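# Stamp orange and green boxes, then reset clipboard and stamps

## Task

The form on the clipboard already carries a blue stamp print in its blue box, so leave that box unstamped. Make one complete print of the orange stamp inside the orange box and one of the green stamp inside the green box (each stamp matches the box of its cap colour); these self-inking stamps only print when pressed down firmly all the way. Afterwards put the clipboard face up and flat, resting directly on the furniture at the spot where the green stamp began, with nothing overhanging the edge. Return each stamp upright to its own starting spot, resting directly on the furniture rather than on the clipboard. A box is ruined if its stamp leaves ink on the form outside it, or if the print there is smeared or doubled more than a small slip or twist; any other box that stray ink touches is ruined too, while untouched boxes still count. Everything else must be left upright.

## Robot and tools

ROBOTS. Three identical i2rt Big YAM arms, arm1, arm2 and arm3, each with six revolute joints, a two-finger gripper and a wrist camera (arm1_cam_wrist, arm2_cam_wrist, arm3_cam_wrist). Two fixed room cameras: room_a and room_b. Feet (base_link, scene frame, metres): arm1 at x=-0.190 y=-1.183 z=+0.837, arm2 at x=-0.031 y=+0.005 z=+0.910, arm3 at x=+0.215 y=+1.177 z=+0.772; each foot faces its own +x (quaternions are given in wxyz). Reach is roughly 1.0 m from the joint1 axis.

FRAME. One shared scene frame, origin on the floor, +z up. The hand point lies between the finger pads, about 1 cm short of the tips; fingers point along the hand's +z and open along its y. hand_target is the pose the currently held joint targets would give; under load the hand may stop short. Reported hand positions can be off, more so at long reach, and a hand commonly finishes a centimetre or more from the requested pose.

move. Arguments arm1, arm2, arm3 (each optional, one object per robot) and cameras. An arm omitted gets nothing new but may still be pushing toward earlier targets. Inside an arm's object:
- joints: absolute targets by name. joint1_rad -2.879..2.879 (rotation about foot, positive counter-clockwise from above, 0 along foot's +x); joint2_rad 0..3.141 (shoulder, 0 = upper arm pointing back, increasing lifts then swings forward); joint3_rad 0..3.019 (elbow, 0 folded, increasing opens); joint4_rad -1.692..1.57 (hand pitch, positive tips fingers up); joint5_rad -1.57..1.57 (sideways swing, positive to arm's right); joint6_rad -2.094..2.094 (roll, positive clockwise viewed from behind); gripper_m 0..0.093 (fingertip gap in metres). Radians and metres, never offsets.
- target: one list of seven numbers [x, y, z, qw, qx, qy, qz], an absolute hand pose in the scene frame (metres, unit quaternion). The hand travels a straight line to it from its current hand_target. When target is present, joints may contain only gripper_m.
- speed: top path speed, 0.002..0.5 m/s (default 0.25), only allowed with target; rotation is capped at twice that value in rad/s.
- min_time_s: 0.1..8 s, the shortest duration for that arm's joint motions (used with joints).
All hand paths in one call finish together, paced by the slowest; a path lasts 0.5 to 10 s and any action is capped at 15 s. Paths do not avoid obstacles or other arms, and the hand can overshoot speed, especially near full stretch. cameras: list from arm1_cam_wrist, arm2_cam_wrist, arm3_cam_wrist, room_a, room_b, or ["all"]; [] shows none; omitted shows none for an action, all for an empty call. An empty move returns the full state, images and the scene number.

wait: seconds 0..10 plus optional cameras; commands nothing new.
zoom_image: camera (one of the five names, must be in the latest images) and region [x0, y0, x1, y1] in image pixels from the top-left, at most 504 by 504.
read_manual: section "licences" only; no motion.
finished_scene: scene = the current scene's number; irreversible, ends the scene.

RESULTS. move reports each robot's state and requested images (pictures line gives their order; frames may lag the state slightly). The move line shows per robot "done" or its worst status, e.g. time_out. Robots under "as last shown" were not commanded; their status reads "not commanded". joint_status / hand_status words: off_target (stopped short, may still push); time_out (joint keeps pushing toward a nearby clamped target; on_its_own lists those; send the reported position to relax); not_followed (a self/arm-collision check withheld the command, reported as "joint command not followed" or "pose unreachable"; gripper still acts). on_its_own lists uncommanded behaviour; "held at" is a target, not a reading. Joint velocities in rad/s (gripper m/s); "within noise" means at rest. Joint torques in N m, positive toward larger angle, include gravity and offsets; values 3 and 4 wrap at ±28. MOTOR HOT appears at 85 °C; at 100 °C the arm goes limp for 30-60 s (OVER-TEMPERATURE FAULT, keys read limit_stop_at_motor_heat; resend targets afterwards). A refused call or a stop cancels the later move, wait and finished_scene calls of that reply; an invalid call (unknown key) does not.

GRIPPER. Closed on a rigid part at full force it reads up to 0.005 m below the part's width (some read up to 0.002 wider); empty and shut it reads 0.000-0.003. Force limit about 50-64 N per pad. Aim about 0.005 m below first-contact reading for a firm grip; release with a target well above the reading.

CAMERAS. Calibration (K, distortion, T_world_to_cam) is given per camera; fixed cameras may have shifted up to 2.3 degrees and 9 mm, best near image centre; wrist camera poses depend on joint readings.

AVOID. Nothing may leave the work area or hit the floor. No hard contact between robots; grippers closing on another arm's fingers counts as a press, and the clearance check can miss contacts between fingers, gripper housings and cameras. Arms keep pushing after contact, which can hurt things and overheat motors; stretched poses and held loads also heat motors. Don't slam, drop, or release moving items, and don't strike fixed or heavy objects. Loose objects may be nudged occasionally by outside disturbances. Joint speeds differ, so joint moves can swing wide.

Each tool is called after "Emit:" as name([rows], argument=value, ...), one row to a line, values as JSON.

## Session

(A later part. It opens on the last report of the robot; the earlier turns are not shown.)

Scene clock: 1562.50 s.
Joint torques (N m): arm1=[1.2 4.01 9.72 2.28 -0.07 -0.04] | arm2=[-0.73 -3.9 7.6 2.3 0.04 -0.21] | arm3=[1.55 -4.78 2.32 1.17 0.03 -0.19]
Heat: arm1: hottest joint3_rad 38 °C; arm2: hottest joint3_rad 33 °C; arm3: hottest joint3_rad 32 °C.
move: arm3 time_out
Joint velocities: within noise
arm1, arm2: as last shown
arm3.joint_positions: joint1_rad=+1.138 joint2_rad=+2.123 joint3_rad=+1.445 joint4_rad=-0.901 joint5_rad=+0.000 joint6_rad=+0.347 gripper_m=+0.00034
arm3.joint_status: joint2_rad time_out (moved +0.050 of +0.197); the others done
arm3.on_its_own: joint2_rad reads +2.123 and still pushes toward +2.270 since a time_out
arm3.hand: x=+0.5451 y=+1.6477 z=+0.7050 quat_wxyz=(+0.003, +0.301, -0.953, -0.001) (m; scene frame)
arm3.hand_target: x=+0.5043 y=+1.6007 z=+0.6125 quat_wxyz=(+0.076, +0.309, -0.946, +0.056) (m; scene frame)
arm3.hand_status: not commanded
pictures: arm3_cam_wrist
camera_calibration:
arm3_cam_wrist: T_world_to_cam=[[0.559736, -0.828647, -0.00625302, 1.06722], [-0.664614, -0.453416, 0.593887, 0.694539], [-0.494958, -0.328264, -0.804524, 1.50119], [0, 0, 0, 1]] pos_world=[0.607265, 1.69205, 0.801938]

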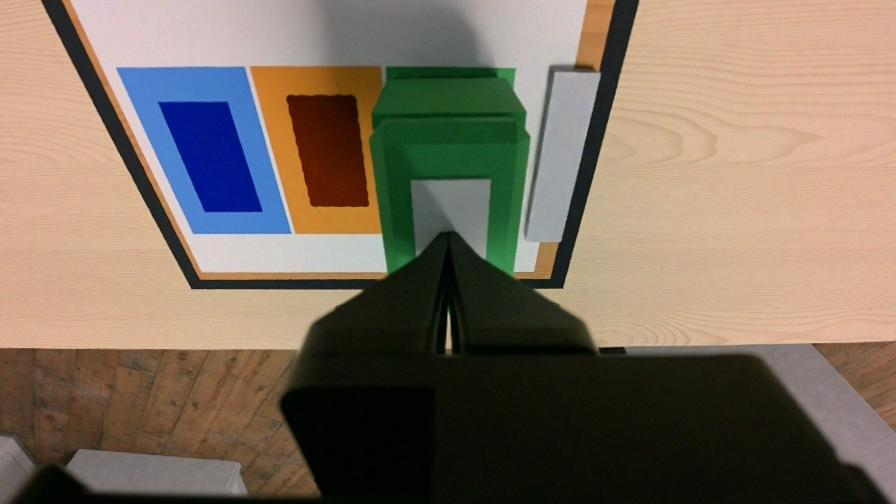

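Emit:
move(arm3={"joints": {"joint2_rad": 2.42, "joint3_rad": 1.335, "joint4_rad": -0.88}, "min_time_s": 1.2}, cameras=["arm3_cam_wrist"])

Scene clock: 1573.90 s.
Joint torques (N m): arm1=[1.14 4.01 9.72 2.29 -0.08 -0.03] | arm2=[-0.85 -3.66 7.65 2.35 0.06 -0.19] | arm3=[1.61 6.77 -1.63 1.31 -0.05 -0.22]
Heat: arm1: hottest joint3_rad 38 °C; arm2: hottest joint3_rad 33 °C; arm3: hottest joint3_rad 31 °C.
move: arm3 time_out
Joint velocities: within noise
arm1, arm2: as last shown
arm3.joint_positions: joint1_rad=+1.138 joint2_rad=+2.136 joint3_rad=+1.439 joint4_rad=-0.905 joint5_rad=+0.002 joint6_rad=+0.347 gripper_m=+0.00034
arm3.joint_status: joint2_rad time_out (moved +0.013 of +0.297); joint3_rad time_out (moved -0.006 of -0.110); the others done
arm3.on_its_own: joint2_rad reads +2.136 and still pushes toward +2.420 since a time_out; joint3_rad reads +1.439 and still pushes toward +1.335 since a time_out
arm3.hand: x=+0.5415 y=+1.6421 z=+0.6960 quat_wxyz=(+0.011, +0.301, -0.953, +0.007) (m; scene frame)
arm3.hand_target: x=+0.4605 y=+1.5372 z=+0.5374 quat_wxyz=(+0.155, +0.305, -0.933, +0.116) (m; scene frame)
arm3.hand_status: not commanded
pictures: arm3_cam_wrist
camera_calibration:
arm3_cam_wrist: T_world_to_cam=[[0.55982, -0.828608, 0.00336545, 1.05773], [-0.657408, -0.441675, 0.610523, 0.660112], [-0.504398, -0.343995, -0.791991, 1.51252], [0, 0, 0, 1]] pos_world=[0.604737, 1.6883, 0.791333]

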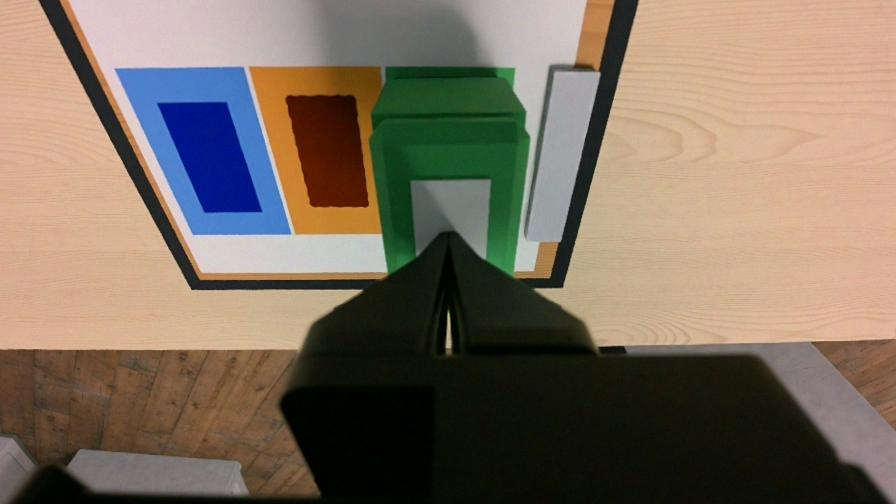

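Emit:
move(arm3={"joints": {"joint2_rad": 2.46, "joint3_rad": 1.33, "joint4_rad": -0.88}, "min_time_s": 0.6})

Emit:
wait(seconds=0.1)

Scene clock: 1582.27 s.
Joint torques (N m): arm1=[1.14 3.96 9.72 2.28 -0.08 -0.04] | arm2=[-0.91 -3.78 7.61 2.36 0.05 -0.21] | arm3=[1.67 10.75 -2.03 1.36 -0.06 -0.21]
Heat: arm1: hottest joint3_rad 38 °C; arm2: hottest joint3_rad 33 °C; arm3: hottest joint3_rad 31 °C.
move: arm3 time_out
Joint velocities: within noise
arm1, arm2: as last shown
arm3.joint_positions: joint1_rad=+1.138 joint2_rad=+2.139 joint3_rad=+1.439 joint4_rad=-0.907 joint5_rad=+0.002 joint6_rad=+0.347 gripper_m=+0.00034
arm3.joint_status: joint2_rad time_out (moved +0.003 of +0.324); joint3_rad time_out (moved +0.000 of -0.109); the others done
arm3.on_its_own: joint2_rad reads +2.139 and still pushes toward +2.460 since a time_out; joint3_rad reads +1.439 and still pushes toward +1.330 since a time_out
arm3.hand: x=+0.5409 y=+1.6410 z=+0.6943 quat_wxyz=(+0.013, +0.301, -0.953, +0.008) (m; scene frame)
arm3.hand_target: x=+0.4503 y=+1.5224 z=+0.5208 quat_wxyz=(+0.172, +0.304, -0.928, +0.130) (m; scene frame)
arm3.hand_status: not commanded
pictures: none

not run: a stop came earlier in this reply.

Release gradually and raise.

Emit:
move(arm3={"joints": {"joint2_rad": 2.25, "joint3_rad": 1.40, "joint4_rad": -0.90}, "min_time_s": 1.0})

Emit:
move(arm3={"joints": {"joint2_rad": 2.12, "joint3_rad": 1.48, "joint4_rad": -0.945}, "min_time_s": 1.2})

Emit:
move(arm3={"joints": {"joint2_rad": 1.983, "joint3_rad": 1.555, "joint4_rad": -1.10}, "min_time_s": 1.4})

Emit:
move(arm3={"joints": {"gripper_m": 0.093}}, cameras=["arm3_cam_wrist"])

Scene clock: 1591.17 s.
Joint torques (N m): arm1=[1.2 4.01 9.73 2.29 -0.08 -0.04] | arm2=[-0.73 -3.78 7.66 2.36 0.05 -0.21] | arm3=[1.73 -6.71 2.96 0.96 -0.06 -0.23]
Heat: arm1: hottest joint3_rad 38 °C; arm2: hottest joint3_rad 33 °C; arm3: hottest joint3_rad 31 °C.
move: arm3 done
Joint velocities: within noise
arm1: as last shown
arm2.joint_positions: joint1_rad=+0.013 joint2_rad=+0.895 joint3_rad=+1.402 joint4_rad=-1.319 joint5_rad=-0.001 joint6_rad=+0.010 gripper_m=+0.04492
arm2.joint_status: not commanded
arm2.hand: x=+0.3092 y=-0.0500 z=+1.3828 quat_wxyz=(-0.368, -0.075, -0.927, +0.022) (m; scene frame)
arm2.hand_target: x=+0.3136 y=-0.0552 z=+1.3835 quat_wxyz=(-0.373, -0.076, -0.924, +0.027) (m; scene frame)
arm2.hand_status: not commanded
arm3.joint_positions: joint1_rad=+1.138 joint2_rad=+2.127 joint3_rad=+1.452 joint4_rad=-0.912 joint5_rad=+0.002 joint6_rad=+0.347 gripper_m=+0.00034
arm3.joint_status: all done
arm3.hand: x=+0.5453 y=+1.6472 z=+0.7048 quat_wxyz=(+0.005, +0.301, -0.953, +0.002) (m; scene frame)
arm3.hand_target: x=+0.5093 y=+1.6079 z=+0.6264 quat_wxyz=(+0.070, +0.309, -0.947, +0.051) (m; scene frame)
arm3.hand_status: not commanded
pictures: none

Scene clock: 1592.73 s.
Joint torques (N m): arm1=[1.2 4.01 9.72 2.28 -0.07 -0.04] | arm2=[-0.79 -3.84 7.62 2.4 0.06 -0.2] | arm3=[1.85 -15.09 9.44 0.31 -0.03 -0.19]
Heat: arm1: hottest joint3_rad 38 °C; arm2: hottest joint3_rad 33 °C; arm3: hottest joint3_rad 31 °C.
move: arm3 done
Joint velocities: within noise
arm1.joint_positions: joint1_rad=+0.023 joint2_rad=+0.597 joint3_rad=+1.331 joint4_rad=-1.319 joint5_rad=+0.149 joint6_rad=+0.062 gripper_m=+0.09396
arm1.joint_status: not commanded
arm1.hand: x=-0.4150 y=-1.1212 z=+1.3581 quat_wxyz=(-0.083, +0.869, -0.126, -0.472) (m; scene frame)
arm1.hand_target: x=-0.4125 y=-1.1215 z=+1.3724 quat_wxyz=(-0.083, +0.861, -0.127, -0.486) (m; scene frame)
arm1.hand_status: not commanded
arm2: as last shown
arm3.joint_positions: joint1_rad=+1.138 joint2_rad=+2.100 joint3_rad=+1.462 joint4_rad=-0.939 joint5_rad=+0.002 joint6_rad=+0.347 gripper_m=+0.00034
arm3.joint_status: all done
arm3.hand: x=+0.5471 y=+1.6499 z=+0.7228 quat_wxyz=(+0.002, +0.301, -0.953, -0.001) (m; scene frame)
arm3.hand_target: x=+0.5432 y=+1.6568 z=+0.7171 quat_wxyz=(+0.005, +0.310, -0.951, +0.001) (m; scene frame)
arm3.hand_status: not commanded
pictures: none

Scene clock: 1594.57 s.
Joint torques (N m): arm1=[1.2 4.01 9.72 2.28 -0.08 -0.04] | arm2=[-0.85 -4.01 7.61 2.41 0.05 -0.2] | arm3=[1.79 -19.6 12.6 -0.01 -0.04 -0.19]
Heat: arm1: hottest joint3_rad 38 °C; arm2: hottest joint3_rad 33 °C; arm3: hottest joint3_rad 31 °C.
move: arm3 done
Joint velocities: within noise
arm1, arm2: as last shown
arm3.joint_positions: joint1_rad=+1.138 joint2_rad=+2.006 joint3_rad=+1.512 joint4_rad=-1.089 joint5_rad=+0.002 joint6_rad=+0.347 gripper_m=+0.00034
arm3.joint_status: all done
arm3.hand: x=+0.5468 y=+1.6488 z=+0.7911 quat_wxyz=(+0.004, +0.301, -0.953, +0.001) (m; scene frame)
arm3.hand_target: x=+0.5509 y=+1.6672 z=+0.8190 quat_wxyz=(-0.017, +0.310, -0.950, -0.016) (m; scene frame)
arm3.hand_status: not commanded
pictures: none

Scene clock: 1595.40 s.
Joint torques (N m): arm1=[1.2 4.01 9.72 2.28 -0.07 -0.04] | arm2=[-0.79 -3.66 7.64 2.36 0.06 -0.2] | arm3=[1.79 -19.08 12.4 0.1 -0.03 -0.19]
Heat: arm1: hottest joint3_rad 38 °C; arm2: hottest joint3_rad 33 °C; arm3: hottest joint3_rad 31 °C.
move: arm3 done
Joint velocities: within noise
arm1, arm2: as last shown
arm3.joint_positions: joint1_rad=+1.138 joint2_rad=+2.006 joint3_rad=+1.512 joint4_rad=-1.089 joint5_rad=+0.002 joint6_rad=+0.347 gripper_m=+0.09285
arm3.joint_status: all done
arm3.hand: x=+0.5468 y=+1.6488 z=+0.7911 quat_wxyz=(+0.004, +0.301, -0.953, +0.001) (m; scene frame)
arm3.hand_target: x=+0.5509 y=+1.6672 z=+0.8190 quat_wxyz=(-0.017, +0.310, -0.950, -0.016) (m; scene frame)
arm3.hand_status: not commanded
pictures: arm3_cam_wrist
camera_calibration:
arm3_cam_wrist: T_world_to_cam=[[0.559737, -0.828664, -0.00321857, 1.0654], [-0.663798, -0.450693, 0.596866, 0.637686], [-0.496052, -0.331951, -0.802335, 1.57667], [0, 0, 0, 1]] pos_world=[0.609062, 1.69364, 0.887835]

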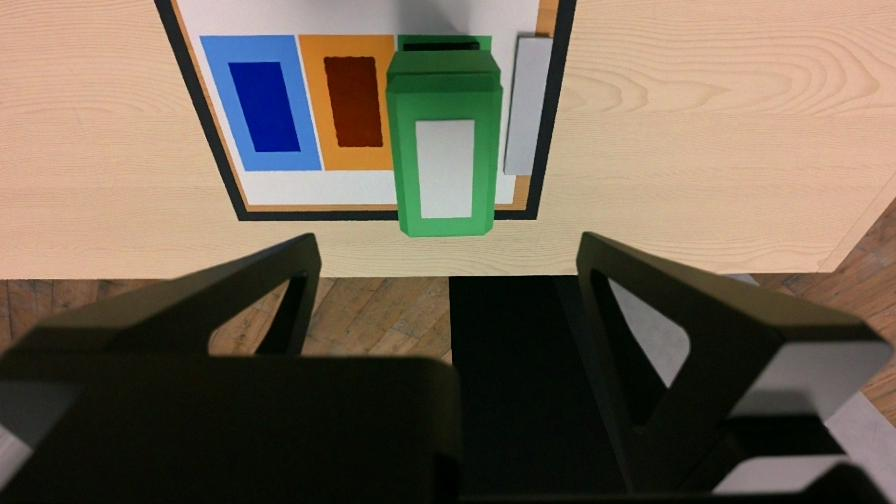

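Emit:
move(arm3={"joints": {"joint2_rad": 2.131, "joint3_rad": 1.454, "joint4_rad": -0.893}, "min_time_s": 1.6})

Emit:
move(arm3={"joints": {"gripper_m": 0.042}}, cameras=["arm3_cam_wrist"])

Scene clock: 1604.07 s.
Joint torques (N m): arm1=[1.26 4.01 9.73 2.28 -0.07 -0.04] | arm2=[-0.73 -3.78 7.61 2.36 0.05 -0.2] | arm3=[1.9 -16.62 7.87 0.94 -0.02 -0.22]
Heat: arm1: hottest joint3_rad 38 °C; arm2: hottest joint3_rad 33 °C; arm3: hottest joint3_rad 31 °C.
move: arm3 done
Joint velocities: within noise
arm1, arm2: as last shown
arm3.joint_positions: joint1_rad=+1.138 joint2_rad=+2.120 joint3_rad=+1.453 joint4_rad=-0.906 joint5_rad=+0.002 joint6_rad=+0.347 gripper_m=+0.09294
arm3.joint_status: all done
arm3.hand: x=+0.5472 y=+1.6501 z=+0.7089 quat_wxyz=(+0.000, +0.301, -0.953, -0.002) (m; scene frame)
arm3.hand_target: x=+0.5421 y=+1.6553 z=+0.7031 quat_wxyz=(-0.001, +0.310, -0.951, -0.004) (m; scene frame)
arm3.hand_status: not commanded
pictures: none

Scene clock: 1604.73 s.
Joint torques (N m): arm1=[1.2 4.01 9.72 2.28 -0.08 -0.04] | arm2=[-0.67 -3.84 7.65 2.39 0.05 -0.2] | arm3=[1.73 -17.03 7.82 0.95 -0.02 -0.22]
Heat: arm1: hottest joint3_rad 38 °C; arm2: hottest joint3_rad 33 °C; arm3: hottest joint3_rad 31 °C.
move: arm3 off_target
Joint velocities: within noise
arm1, arm2: as last shown
arm3.joint_positions: joint1_rad=+1.138 joint2_rad=+2.120 joint3_rad=+1.453 joint4_rad=-0.906 joint5_rad=+0.002 joint6_rad=+0.347 gripper_m=+0.04946
arm3.joint_status: gripper_m off_target (ended at +0.04950, target +0.04200)
arm3.hand: x=+0.5472 y=+1.6501 z=+0.7089 quat_wxyz=(+0.000, +0.302, -0.953, -0.002) (m; scene frame)
arm3.hand_target: x=+0.5422 y=+1.6553 z=+0.7031 quat_wxyz=(-0.001, +0.310, -0.951, -0.004) (m; scene frame)
arm3.hand_status: not commanded
pictures: arm3_cam_wrist
camera_calibration:
arm3_cam_wrist: T_world_to_cam=[[0.560082, -0.828409, -0.00687067, 1.06789], [-0.667136, -0.455932, 0.589114, 0.703612], [-0.49116, -0.325369, -0.80802, 1.5017], [0, 0, 0, 1]] pos_world=[0.608876, 1.69406, 0.806237]

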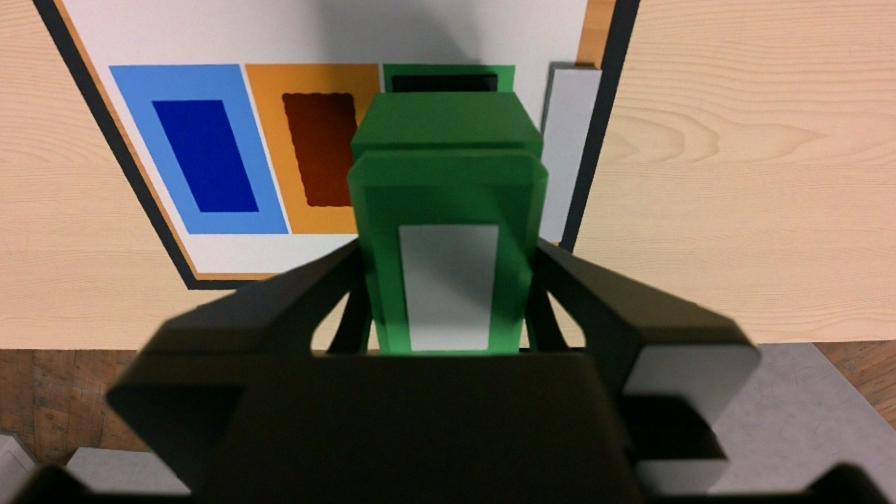

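Emit:
move(arm3={"joints": {"joint2_rad": 1.983, "joint3_rad": 1.555, "joint4_rad": -1.10}, "min_time_s": 1.5}, cameras=["arm3_cam_wrist"])

Emit:
move(arm3={"joints": {"joint1_rad": 0.690, "joint2_rad": 1.80, "joint3_rad": 1.218, "joint4_rad": -0.985, "joint6_rad": 0.137}, "min_time_s": 2.2}, cameras=["arm3_cam_wrist"])

Scene clock: 1614.93 s.
Joint torques (N m): arm1=[1.14 4.01 9.72 2.29 -0.08 -0.03] | arm2=[-0.79 -3.72 7.66 2.39 0.04 -0.19] | arm3=[1.67 -19.37 13.09 0.05 0.02 -0.19]
Heat: arm1: hottest joint3_rad 38 °C; arm2: hottest joint3_rad 33 °C; arm3: hottest joint3_rad 31 °C.
move: arm3 done
Joint velocities: within noise
arm1, arm2: as last shown
arm3.joint_positions: joint1_rad=+1.138 joint2_rad=+2.017 joint3_rad=+1.505 joint4_rad=-1.089 joint5_rad=+0.002 joint6_rad=+0.347 gripper_m=+0.04946
arm3.joint_status: all done
arm3.hand: x=+0.5444 y=+1.6456 z=+0.7827 quat_wxyz=(+0.011, +0.302, -0.953, +0.006) (m; scene frame)
arm3.hand_target: x=+0.5510 y=+1.6672 z=+0.8191 quat_wxyz=(-0.018, +0.310, -0.950, -0.016) (m; scene frame)
arm3.hand_status: not commanded
pictures: arm3_cam_wrist
camera_calibration:
arm3_cam_wrist: T_world_to_cam=[[0.560125, -0.828402, 0.00312302, 1.0584], [-0.657515, -0.44228, 0.609969, 0.612208], [-0.503918, -0.343712, -0.792419, 1.58346], [0, 0, 0, 1]] pos_world=[0.607638, 1.6918, 0.878033]

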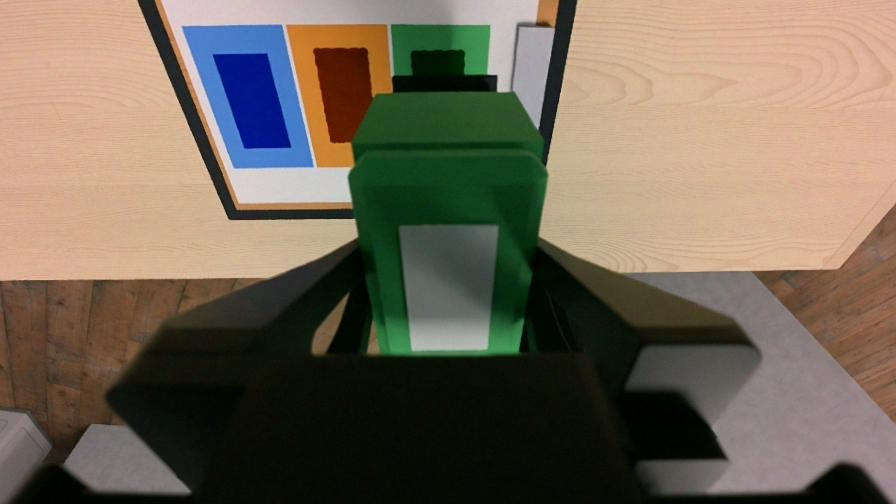

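Scene clock: 1617.70 s.
Joint torques (N m): arm1=[1.2 4.01 9.73 2.29 -0.07 -0.04] | arm2=[-0.67 -3.78 7.64 2.39 0.06 -0.2] | arm3=[-0.03 -17.2 8.23 0.84 0.01 -0.18]
Heat: arm1: hottest joint3_rad 38 °C; arm2: hottest joint3_rad 33 °C; arm3: hottest joint3_rad 31 °C.
move: arm3 done
Joint velocities: within noise
arm1, arm2: as last shown
arm3.joint_positions: joint1_rad=+0.696 joint2_rad=+1.834 joint3_rad=+1.216 joint4_rad=-0.997 joint5_rad=+0.000 joint6_rad=+0.145 gripper_m=+0.04946
arm3.joint_status: all done
arm3.hand: x=+0.6384 y=+1.4173 z=+0.7826 quat_wxyz=(+0.021, +0.185, -0.983, +0.004) (m; scene frame)
arm3.hand_target: x=+0.6467 y=+1.4185 z=+0.7993 quat_wxyz=(-0.002, +0.186, -0.983, -0.004) (m; scene frame)
arm3.hand_status: not commanded
pictures: arm3_cam_wrist
camera_calibration:
arm3_cam_wrist: T_world_to_cam=[[0.346478, -0.938056, -0.00188735, 1.11234], [-0.732594, -0.271844, 0.624025, 0.36841], [-0.585884, -0.214828, -0.781402, 1.41328], [0, 0, 0, 1]] pos_world=[0.712513, 1.4472, 0.876545]

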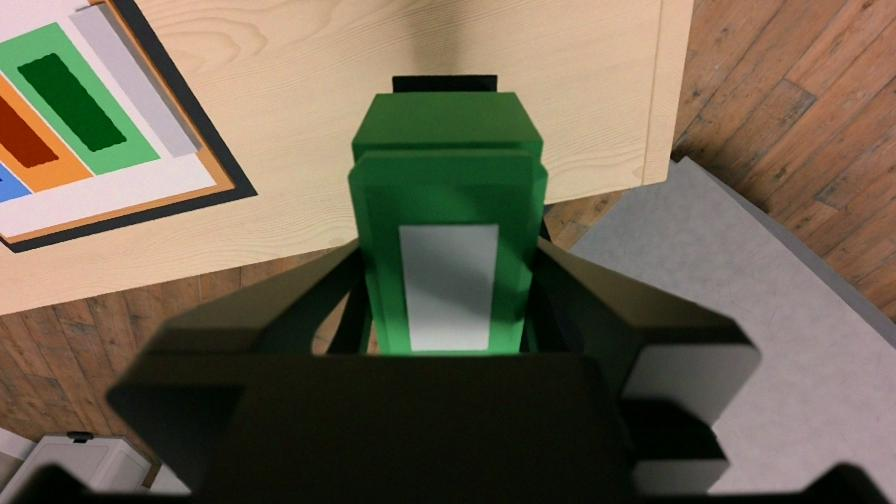

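Emit:
move(arm3={"joints": {"joint2_rad": 1.945, "joint3_rad": 1.165, "joint4_rad": -0.785}, "min_time_s": 1.5}, cameras=["arm3_cam_wrist"])

Scene clock: 1629.57 s.
Joint torques (N m): arm1=[1.2 4.07 9.73 2.28 -0.07 -0.03] | arm2=[-0.85 -3.49 7.68 2.37 0.05 -0.2] | arm3=[0.21 -14.45 7.36 0.9 0 -0.22]
Heat: arm1: hottest joint3_rad 38 °C; arm2: hottest joint3_rad 33 °C; arm3: hottest joint3_rad 31 °C.
move: arm3 done
Joint velocities: within noise
arm1: as last shown
arm2.joint_positions: joint1_rad=+0.013 joint2_rad=+0.895 joint3_rad=+1.402 joint4_rad=-1.319 joint5_rad=-0.001 joint6_rad=+0.010 gripper_m=+0.04492
arm2.joint_status: not commanded
arm2.hand: x=+0.3092 y=-0.0500 z=+1.3828 quat_wxyz=(-0.368, -0.075, -0.927, +0.022) (m; scene frame)
arm2.hand_target: x=+0.3136 y=-0.0552 z=+1.3835 quat_wxyz=(-0.373, -0.076, -0.924, +0.027) (m; scene frame)
arm2.hand_status: not commanded
arm3.joint_positions: joint1_rad=+0.696 joint2_rad=+1.940 joint3_rad=+1.162 joint4_rad=-0.798 joint5_rad=+0.000 joint6_rad=+0.145 gripper_m=+0.04946
arm3.joint_status: all done
arm3.hand: x=+0.6438 y=+1.4209 z=+0.7163 quat_wxyz=(+0.003, +0.185, -0.983, -0.002) (m; scene frame)
arm3.hand_target: x=+0.6486 y=+1.4202 z=+0.7149 quat_wxyz=(-0.003, +0.186, -0.983, -0.004) (m; scene frame)
arm3.hand_status: not commanded
pictures: arm3_cam_wrist
camera_calibration:
arm3_cam_wrist: T_world_to_cam=[[0.346777, -0.937911, -0.00830931, 1.11787], [-0.753094, -0.283703, 0.593601, 0.466637], [-0.559102, -0.199589, -0.804717, 1.34326], [0, 0, 0, 1]] pos_world=[0.714792, 1.44895, 0.81324]

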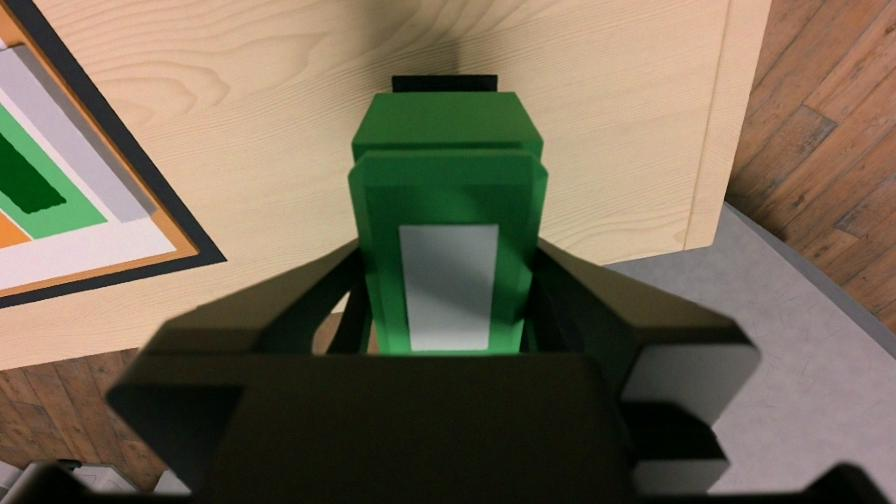

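Emit:
move(arm3={"joints": {"joint2_rad": 1.955, "joint3_rad": 1.161, "joint4_rad": -0.772}, "min_time_s": 0.7})

Emit:
move(arm3={"joints": {"joint2_rad": 1.964, "joint3_rad": 1.158, "joint4_rad": -0.760}, "min_time_s": 0.7})

Emit:
move(arm3={"joints": {"joint2_rad": 1.972, "joint3_rad": 1.155, "joint4_rad": -0.751}, "min_time_s": 0.7}, cameras=["arm3_cam_wrist"])

Scene clock: 1640.43 s.
Joint torques (N m): arm1=[1.2 4.07 9.73 2.29 -0.08 -0.04] | arm2=[-1.03 -3.9 7.68 2.45 0.06 -0.2] | arm3=[0.38 -14.1 6.86 0.94 -0.01 -0.21]
Heat: arm1: hottest joint3_rad 38 °C; arm2: hottest joint3_rad 33 °C; arm3: hottest joint3_rad 31 °C.
move: arm3 done
Joint velocities: within noise
arm1.joint_positions: joint1_rad=+0.023 joint2_rad=+0.597 joint3_rad=+1.331 joint4_rad=-1.319 joint5_rad=+0.149 joint6_rad=+0.062 gripper_m=+0.09396
arm1.joint_status: not commanded
arm1.hand: x=-0.4150 y=-1.1212 z=+1.3581 quat_wxyz=(-0.083, +0.869, -0.126, -0.472) (m; scene frame)
arm1.hand_target: x=-0.4125 y=-1.1215 z=+1.3724 quat_wxyz=(-0.083, +0.861, -0.127, -0.486) (m; scene frame)
arm1.hand_status: not commanded
arm2: as last shown
arm3.joint_positions: joint1_rad=+0.696 joint2_rad=+1.948 joint3_rad=+1.162 joint4_rad=-0.785 joint5_rad=+0.000 joint6_rad=+0.145 gripper_m=+0.04946
arm3.joint_status: all done
arm3.hand: x=+0.6454 y=+1.4218 z=+0.7129 quat_wxyz=(+0.000, +0.185, -0.983, -0.003) (m; scene frame)
arm3.hand_target: x=+0.6480 y=+1.4199 z=+0.7091 quat_wxyz=(-0.002, +0.186, -0.983, -0.004) (m; scene frame)
arm3.hand_status: not commanded
pictures: none

Scene clock: 1641.43 s.
Joint torques (N m): arm1=[1.2 4.01 9.72 2.28 -0.08 -0.04] | arm2=[-1.03 -3.72 7.66 2.33 0.06 -0.21] | arm3=[0.15 -14.33 7.08 0.91 -0.02 -0.2]
Heat: arm1: hottest joint3_rad 38 °C; arm2: hottest joint3_rad 33 °C; arm3: hottest joint3_rad 31 °C.
move: arm3 done
Joint velocities: within noise
arm1, arm2: as last shown
arm3.joint_positions: joint1_rad=+0.696 joint2_rad=+1.957 joint3_rad=+1.157 joint4_rad=-0.773 joint5_rad=+0.000 joint6_rad=+0.145 gripper_m=+0.04946
arm3.joint_status: all done
arm3.hand: x=+0.6441 y=+1.4211 z=+0.7071 quat_wxyz=(+0.001, +0.185, -0.983, -0.003) (m; scene frame)
arm3.hand_target: x=+0.6478 y=+1.4198 z=+0.7041 quat_wxyz=(-0.003, +0.186, -0.983, -0.004) (m; scene frame)
arm3.hand_status: not commanded
pictures: none

Scene clock: 1642.43 s.
Joint torques (N m): arm1=[1.14 4.01 9.72 2.29 -0.08 -0.03] | arm2=[-0.67 -3.78 7.68 2.4 0.05 -0.19] | arm3=[0.38 -13.92 6.8 0.98 0.02 -0.21]
Heat: arm1: hottest joint3_rad 38 °C; arm2: hottest joint3_rad 33 °C; arm3: hottest joint3_rad 31 °C.
move: arm3 done
Joint velocities: within noise
arm1, arm2: as last shown
arm3.joint_positions: joint1_rad=+0.696 joint2_rad=+1.964 joint3_rad=+1.157 joint4_rad=-0.764 joint5_rad=+0.000 joint6_rad=+0.145 gripper_m=+0.04946
arm3.joint_status: all done
arm3.hand: x=+0.6447 y=+1.4215 z=+0.7037 quat_wxyz=(+0.000, +0.185, -0.983, -0.003) (m; scene frame)
arm3.hand_target: x=+0.6468 y=+1.4193 z=+0.6996 quat_wxyz=(-0.001, +0.186, -0.983, -0.004) (m; scene frame)
arm3.hand_status: not commanded
pictures: arm3_cam_wrist
camera_calibration:
arm3_cam_wrist: T_world_to_cam=[[0.346761, -0.937909, -0.00908667, 1.11864], [-0.755682, -0.285101, 0.589629, 0.481361], [-0.55561, -0.197594, -0.807623, 1.33069], [0, 0, 0, 1]] pos_world=[0.715203, 1.44936, 0.801039]

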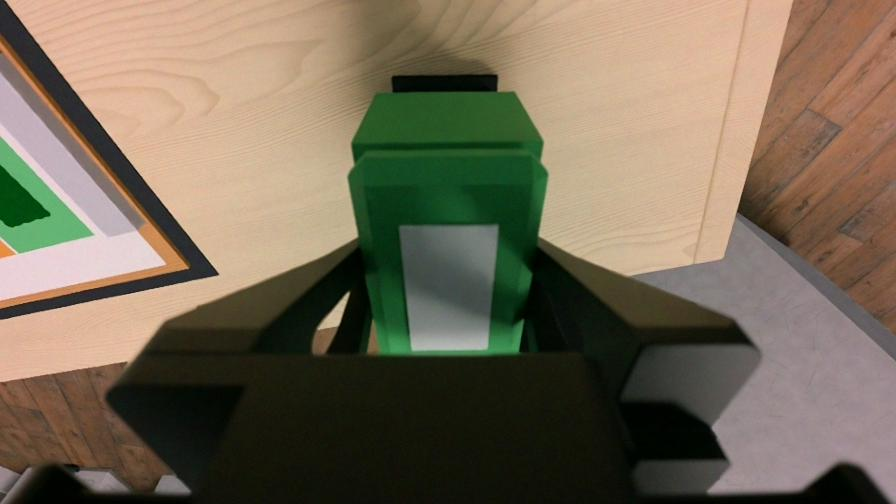

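Emit:
move(arm3={"joints": {"joint2_rad": 1.980, "joint3_rad": 1.153, "joint4_rad": -0.742}, "min_time_s": 0.6})

Emit:
move(arm3={"joints": {"joint2_rad": 1.988, "joint3_rad": 1.152, "joint4_rad": -0.735}, "min_time_s": 0.6})

Emit:
move(arm3={"joints": {"joint2_rad": 1.996, "joint3_rad": 1.151, "joint4_rad": -0.730}, "min_time_s": 0.6}, cameras=["arm3_cam_wrist"])

Scene clock: 1649.90 s.
Joint torques (N m): arm1=[1.2 4.01 9.72 2.28 -0.07 -0.03] | arm2=[-0.91 -4.01 7.57 2.4 0.07 -0.21] | arm3=[-0.03 -13.57 6.86 1.11 0.01 -0.18]
Heat: arm1: hottest joint3_rad 38 °C; arm2: hottest joint3_rad 33 °C; arm3: hottest joint3_rad 31 °C.
move: arm3 done
Joint velocities: within noise
arm1, arm2: as last shown
arm3.joint_positions: joint1_rad=+0.696 joint2_rad=+1.966 joint3_rad=+1.154 joint4_rad=-0.759 joint5_rad=+0.000 joint6_rad=+0.145 gripper_m=+0.04946
arm3.joint_status: all done
arm3.hand: x=+0.6441 y=+1.4212 z=+0.7020 quat_wxyz=(+0.000, +0.185, -0.983, -0.003) (m; scene frame)
arm3.hand_target: x=+0.6464 y=+1.4191 z=+0.6952 quat_wxyz=(-0.001, +0.186, -0.983, -0.004) (m; scene frame)
arm3.hand_status: not commanded
pictures: none

Scene clock: 1650.80 s.
Joint torques (N m): arm1=[1.14 4.01 9.72 2.29 -0.08 -0.04] | arm2=[-0.91 -3.84 7.64 2.36 0.05 -0.21] | arm3=[0.03 -13.16 6.95 1.22 0.04 -0.21]
Heat: arm1: hottest joint3_rad 38 °C; arm2: hottest joint3_rad 33 °C; arm3: hottest joint3_rad 31 °C.
move: arm3 done
Joint velocities: within noise
arm1, arm2: as last shown
arm3.joint_positions: joint1_rad=+0.696 joint2_rad=+1.966 joint3_rad=+1.154 joint4_rad=-0.758 joint5_rad=+0.000 joint6_rad=+0.145 gripper_m=+0.04946
arm3.joint_status: all done
arm3.hand: x=+0.6441 y=+1.4212 z=+0.7018 quat_wxyz=(+0.000, +0.185, -0.983, -0.003) (m; scene frame)
arm3.hand_target: x=+0.6460 y=+1.4189 z=+0.6912 quat_wxyz=(+0.000, +0.186, -0.983, -0.003) (m; scene frame)
arm3.hand_status: not commanded
pictures: none

Scene clock: 1651.70 s.
Joint torques (N m): arm1=[1.14 4.07 9.72 2.28 -0.08 -0.04] | arm2=[-0.79 -3.78 7.64 2.47 0.06 -0.21] | arm3=[-0.44 -12.04 6.65 1.52 0.03 -0.2]
Heat: arm1: hottest joint3_rad 38 °C; arm2: hottest joint3_rad 33 °C; arm3: hottest joint3_rad 31 °C.
move: arm3 done
Joint velocities: within noise
arm1, arm2: as last shown
arm3.joint_positions: joint1_rad=+0.696 joint2_rad=+1.967 joint3_rad=+1.154 joint4_rad=-0.758 joint5_rad=+0.000 joint6_rad=+0.145 gripper_m=+0.04946
arm3.joint_status: all done
arm3.hand: x=+0.6440 y=+1.4211 z=+0.7014 quat_wxyz=(+0.000, +0.185, -0.983, -0.003) (m; scene frame)
arm3.hand_target: x=+0.6450 y=+1.4184 z=+0.6871 quat_wxyz=(+0.002, +0.186, -0.983, -0.003) (m; scene frame)
arm3.hand_status: not commanded
pictures: arm3_cam_wrist
camera_calibration:
arm3_cam_wrist: T_world_to_cam=[[0.346785, -0.937901, -0.00900474, 1.11836], [-0.755468, -0.284995, 0.589954, 0.481585], [-0.555885, -0.197785, -0.807387, 1.32871], [0, 0, 0, 1]] pos_world=[0.714602, 1.44895, 0.798739]

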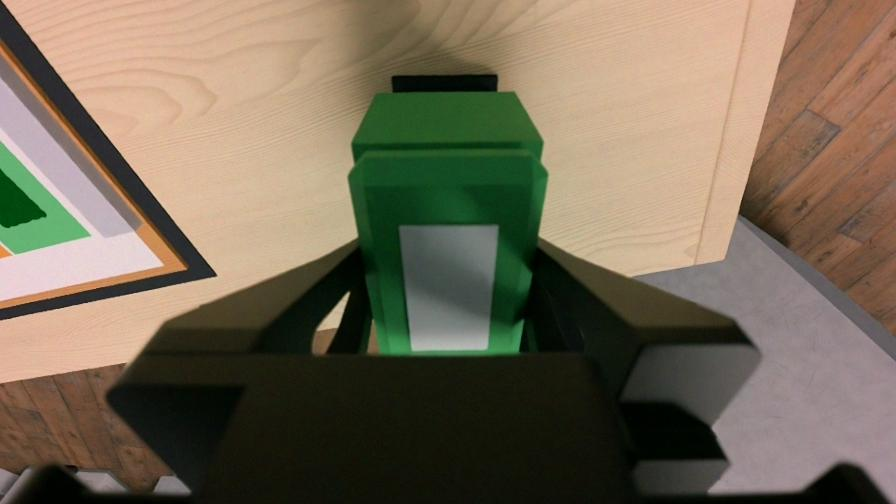

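Contact. I'll release the stamp, raise the arm and check the views.

Emit:
move(arm3={"joints": {"gripper_m": 0.093}})

Emit:
move(arm3={"joints": {"joint2_rad": 1.77, "joint3_rad": 1.28, "joint4_rad": -1.03}, "min_time_s": 1.6})

Emit:
move(arm3={"joints": {"joint1_rad": 0.95, "joint2_rad": 1.142, "joint3_rad": 0.96, "joint4_rad": -0.711, "joint6_rad": 0.0}, "min_time_s": 2.2}, cameras=["arm3_cam_wrist", "room_a", "room_b"])

Scene clock: 1658.10 s.
Joint torques (N m): arm1=[1.14 4.01 9.72 2.28 -0.08 -0.04] | arm2=[-0.85 -3.66 7.61 2.36 0.06 -0.19] | arm3=[-0.26 -13.51 6.52 1.09 0.04 -0.19]
Heat: arm1: hottest joint3_rad 38 °C; arm2: hottest joint3_rad 33 °C; arm3: hottest joint3_rad 31 °C.
move: arm3 done
Joint velocities: within noise
arm1, arm2: as last shown
arm3.joint_positions: joint1_rad=+0.696 joint2_rad=+1.986 joint3_rad=+1.154 joint4_rad=-0.744 joint5_rad=+0.000 joint6_rad=+0.145 gripper_m=+0.09289
arm3.joint_status: all done
arm3.hand: x=+0.6436 y=+1.4211 z=+0.6924 quat_wxyz=(+0.003, +0.185, -0.983, -0.003) (m; scene frame)
arm3.hand_target: x=+0.6450 y=+1.4185 z=+0.6870 quat_wxyz=(+0.002, +0.186, -0.983, -0.003) (m; scene frame)
arm3.hand_status: not commanded
pictures: none

Scene clock: 1660.20 s.
Joint torques (N m): arm1=[1.2 4.01 9.72 2.28 -0.08 -0.04] | arm2=[-0.97 -3.96 7.61 2.32 0.05 -0.21] | arm3=[0.44 -15.68 12.18 0.16 0.06 -0.17]
Heat: arm1: hottest joint3_rad 38 °C; arm2: hottest joint3_rad 33 °C; arm3: hottest joint3_rad 31 °C.
move: arm3 done
Joint velocities: within noise
arm1: as last shown
arm2.joint_positions: joint1_rad=+0.013 joint2_rad=+0.895 joint3_rad=+1.402 joint4_rad=-1.319 joint5_rad=-0.001 joint6_rad=+0.010 gripper_m=+0.04492
arm2.joint_status: not commanded
arm2.hand: x=+0.3092 y=-0.0500 z=+1.3828 quat_wxyz=(-0.368, -0.075, -0.927, +0.022) (m; scene frame)
arm2.hand_target: x=+0.3136 y=-0.0552 z=+1.3835 quat_wxyz=(-0.373, -0.076, -0.924, +0.027) (m; scene frame)
arm2.hand_status: not commanded
arm3.joint_positions: joint1_rad=+0.696 joint2_rad=+1.790 joint3_rad=+1.238 joint4_rad=-1.019 joint5_rad=+0.000 joint6_rad=+0.145 gripper_m=+0.09296
arm3.joint_status: all done
arm3.hand: x=+0.6467 y=+1.4219 z=+0.8107 quat_wxyz=(+0.000, +0.185, -0.983, -0.003) (m; scene frame)
arm3.hand_target: x=+0.6631 y=+1.4275 z=+0.8343 quat_wxyz=(-0.024, +0.186, -0.982, -0.011) (m; scene frame)
arm3.hand_status: not commanded
pictures: none

Scene clock: 1663.00 s.
Joint torques (N m): arm1=[1.14 4.01 9.72 2.29 -0.08 -0.04] | arm2=[-0.73 -3.96 7.69 2.4 0.05 -0.21] | arm3=[1.14 -8.23 10.74 2.24 -0.01 -0.22]
Heat: arm1: hottest joint3_rad 38 °C; arm2: hottest joint3_rad 33 °C; arm3: hottest joint3_rad 31 °C.
move: arm3 done
Joint velocities: within noise
arm1.joint_positions: joint1_rad=+0.023 joint2_rad=+0.597 joint3_rad=+1.331 joint4_rad=-1.319 joint5_rad=+0.149 joint6_rad=+0.062 gripper_m=+0.09396
arm1.joint_status: not commanded
arm1.hand: x=-0.4150 y=-1.1212 z=+1.3581 quat_wxyz=(-0.083, +0.869, -0.126, -0.472) (m; scene frame)
arm1.hand_target: x=-0.4125 y=-1.1215 z=+1.3724 quat_wxyz=(-0.083, +0.861, -0.127, -0.486) (m; scene frame)
arm1.hand_status: not commanded
arm2: as last shown
arm3.joint_positions: joint1_rad=+0.939 joint2_rad=+1.155 joint3_rad=+0.959 joint4_rad=-0.731 joint5_rad=+0.000 joint6_rad=+0.008 gripper_m=+0.09296
arm3.joint_status: all done
arm3.hand: x=+0.5455 y=+1.4886 z=+1.0055 quat_wxyz=(-0.294, +0.347, -0.882, -0.121) (m; scene frame)
arm3.hand_target: x=+0.5440 y=+1.4943 z=+1.0147 quat_wxyz=(-0.309, +0.354, -0.874, -0.128) (m; scene frame)
arm3.hand_status: not commanded
pictures: arm3_cam_wrist, room_a, room_b
camera_calibration:
arm3_cam_wrist: T_world_to_cam=[[0.674634, -0.737786, -0.0232819, 0.756198], [-0.738141, -0.674468, -0.0155212, 1.4261], [-0.00425156, 0.0276564, -0.999608, 1.08955], [0, 0, 0, 1]] pos_world=[0.547135, 1.48964, 1.12886]

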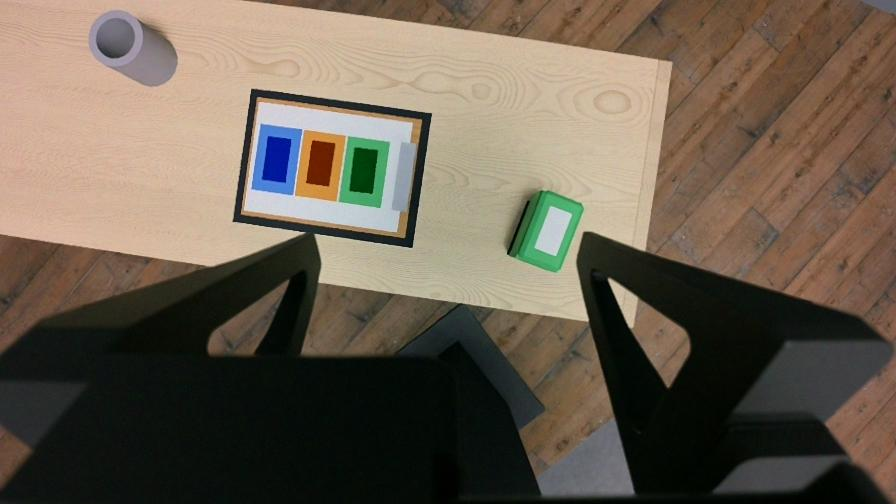

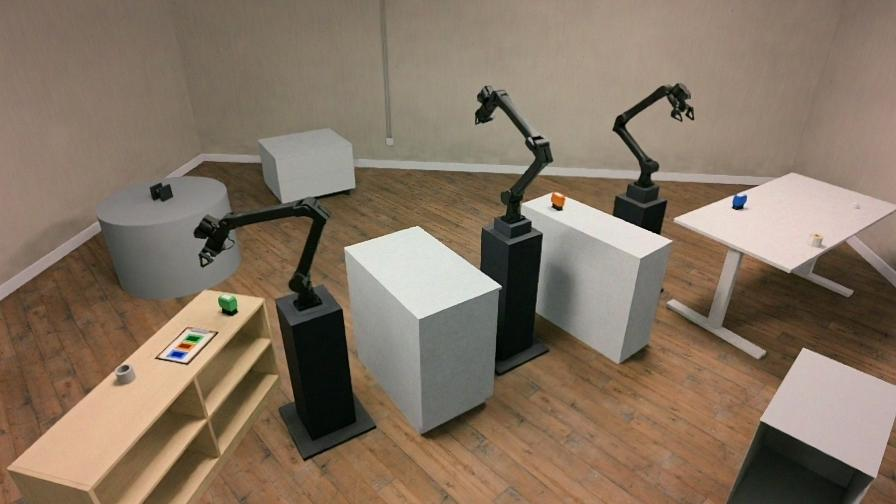

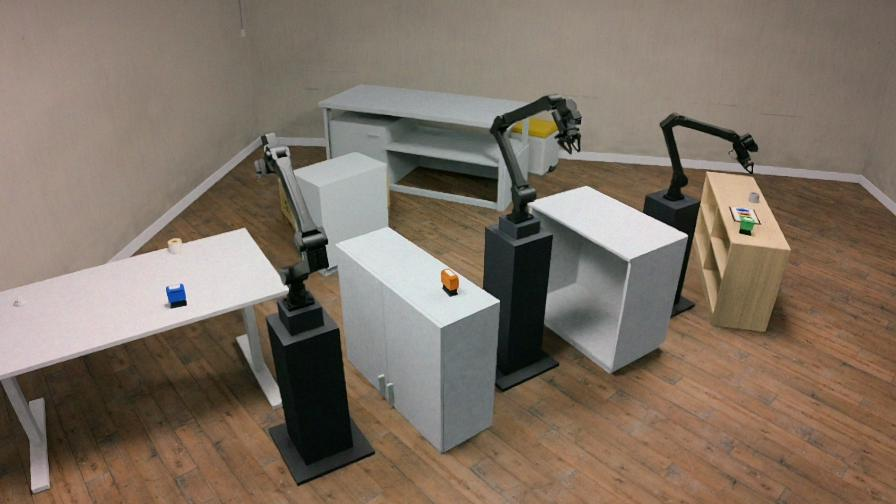

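Emit:
zoom_image(camera="arm3_cam_wrist", region=[220, 80, 450, 260])

Emit:
zoom_image(camera="room_b", region=[400, 240, 520, 320])

Scaled by 2.191 from the camera's 896x504 image, which has a finer 1280x720 frame.

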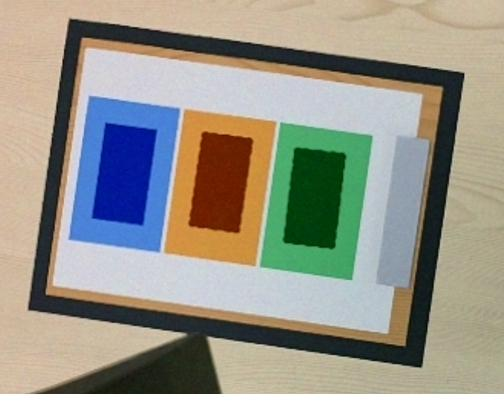

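Scaled by 4.200 from the camera's 896x504 image, which has a finer 1280x720 frame.

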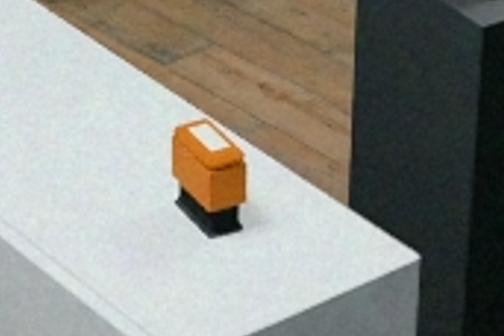

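The views show everything in place:
- Both prints are whole and inside their boxes.
- The clipboard lies flat on the bookshelf, with no part past the edge.
- Each stamp stands on the furniture where it started.

Emit:
finished_scene(scene=2)

The scene is finished: the task was done.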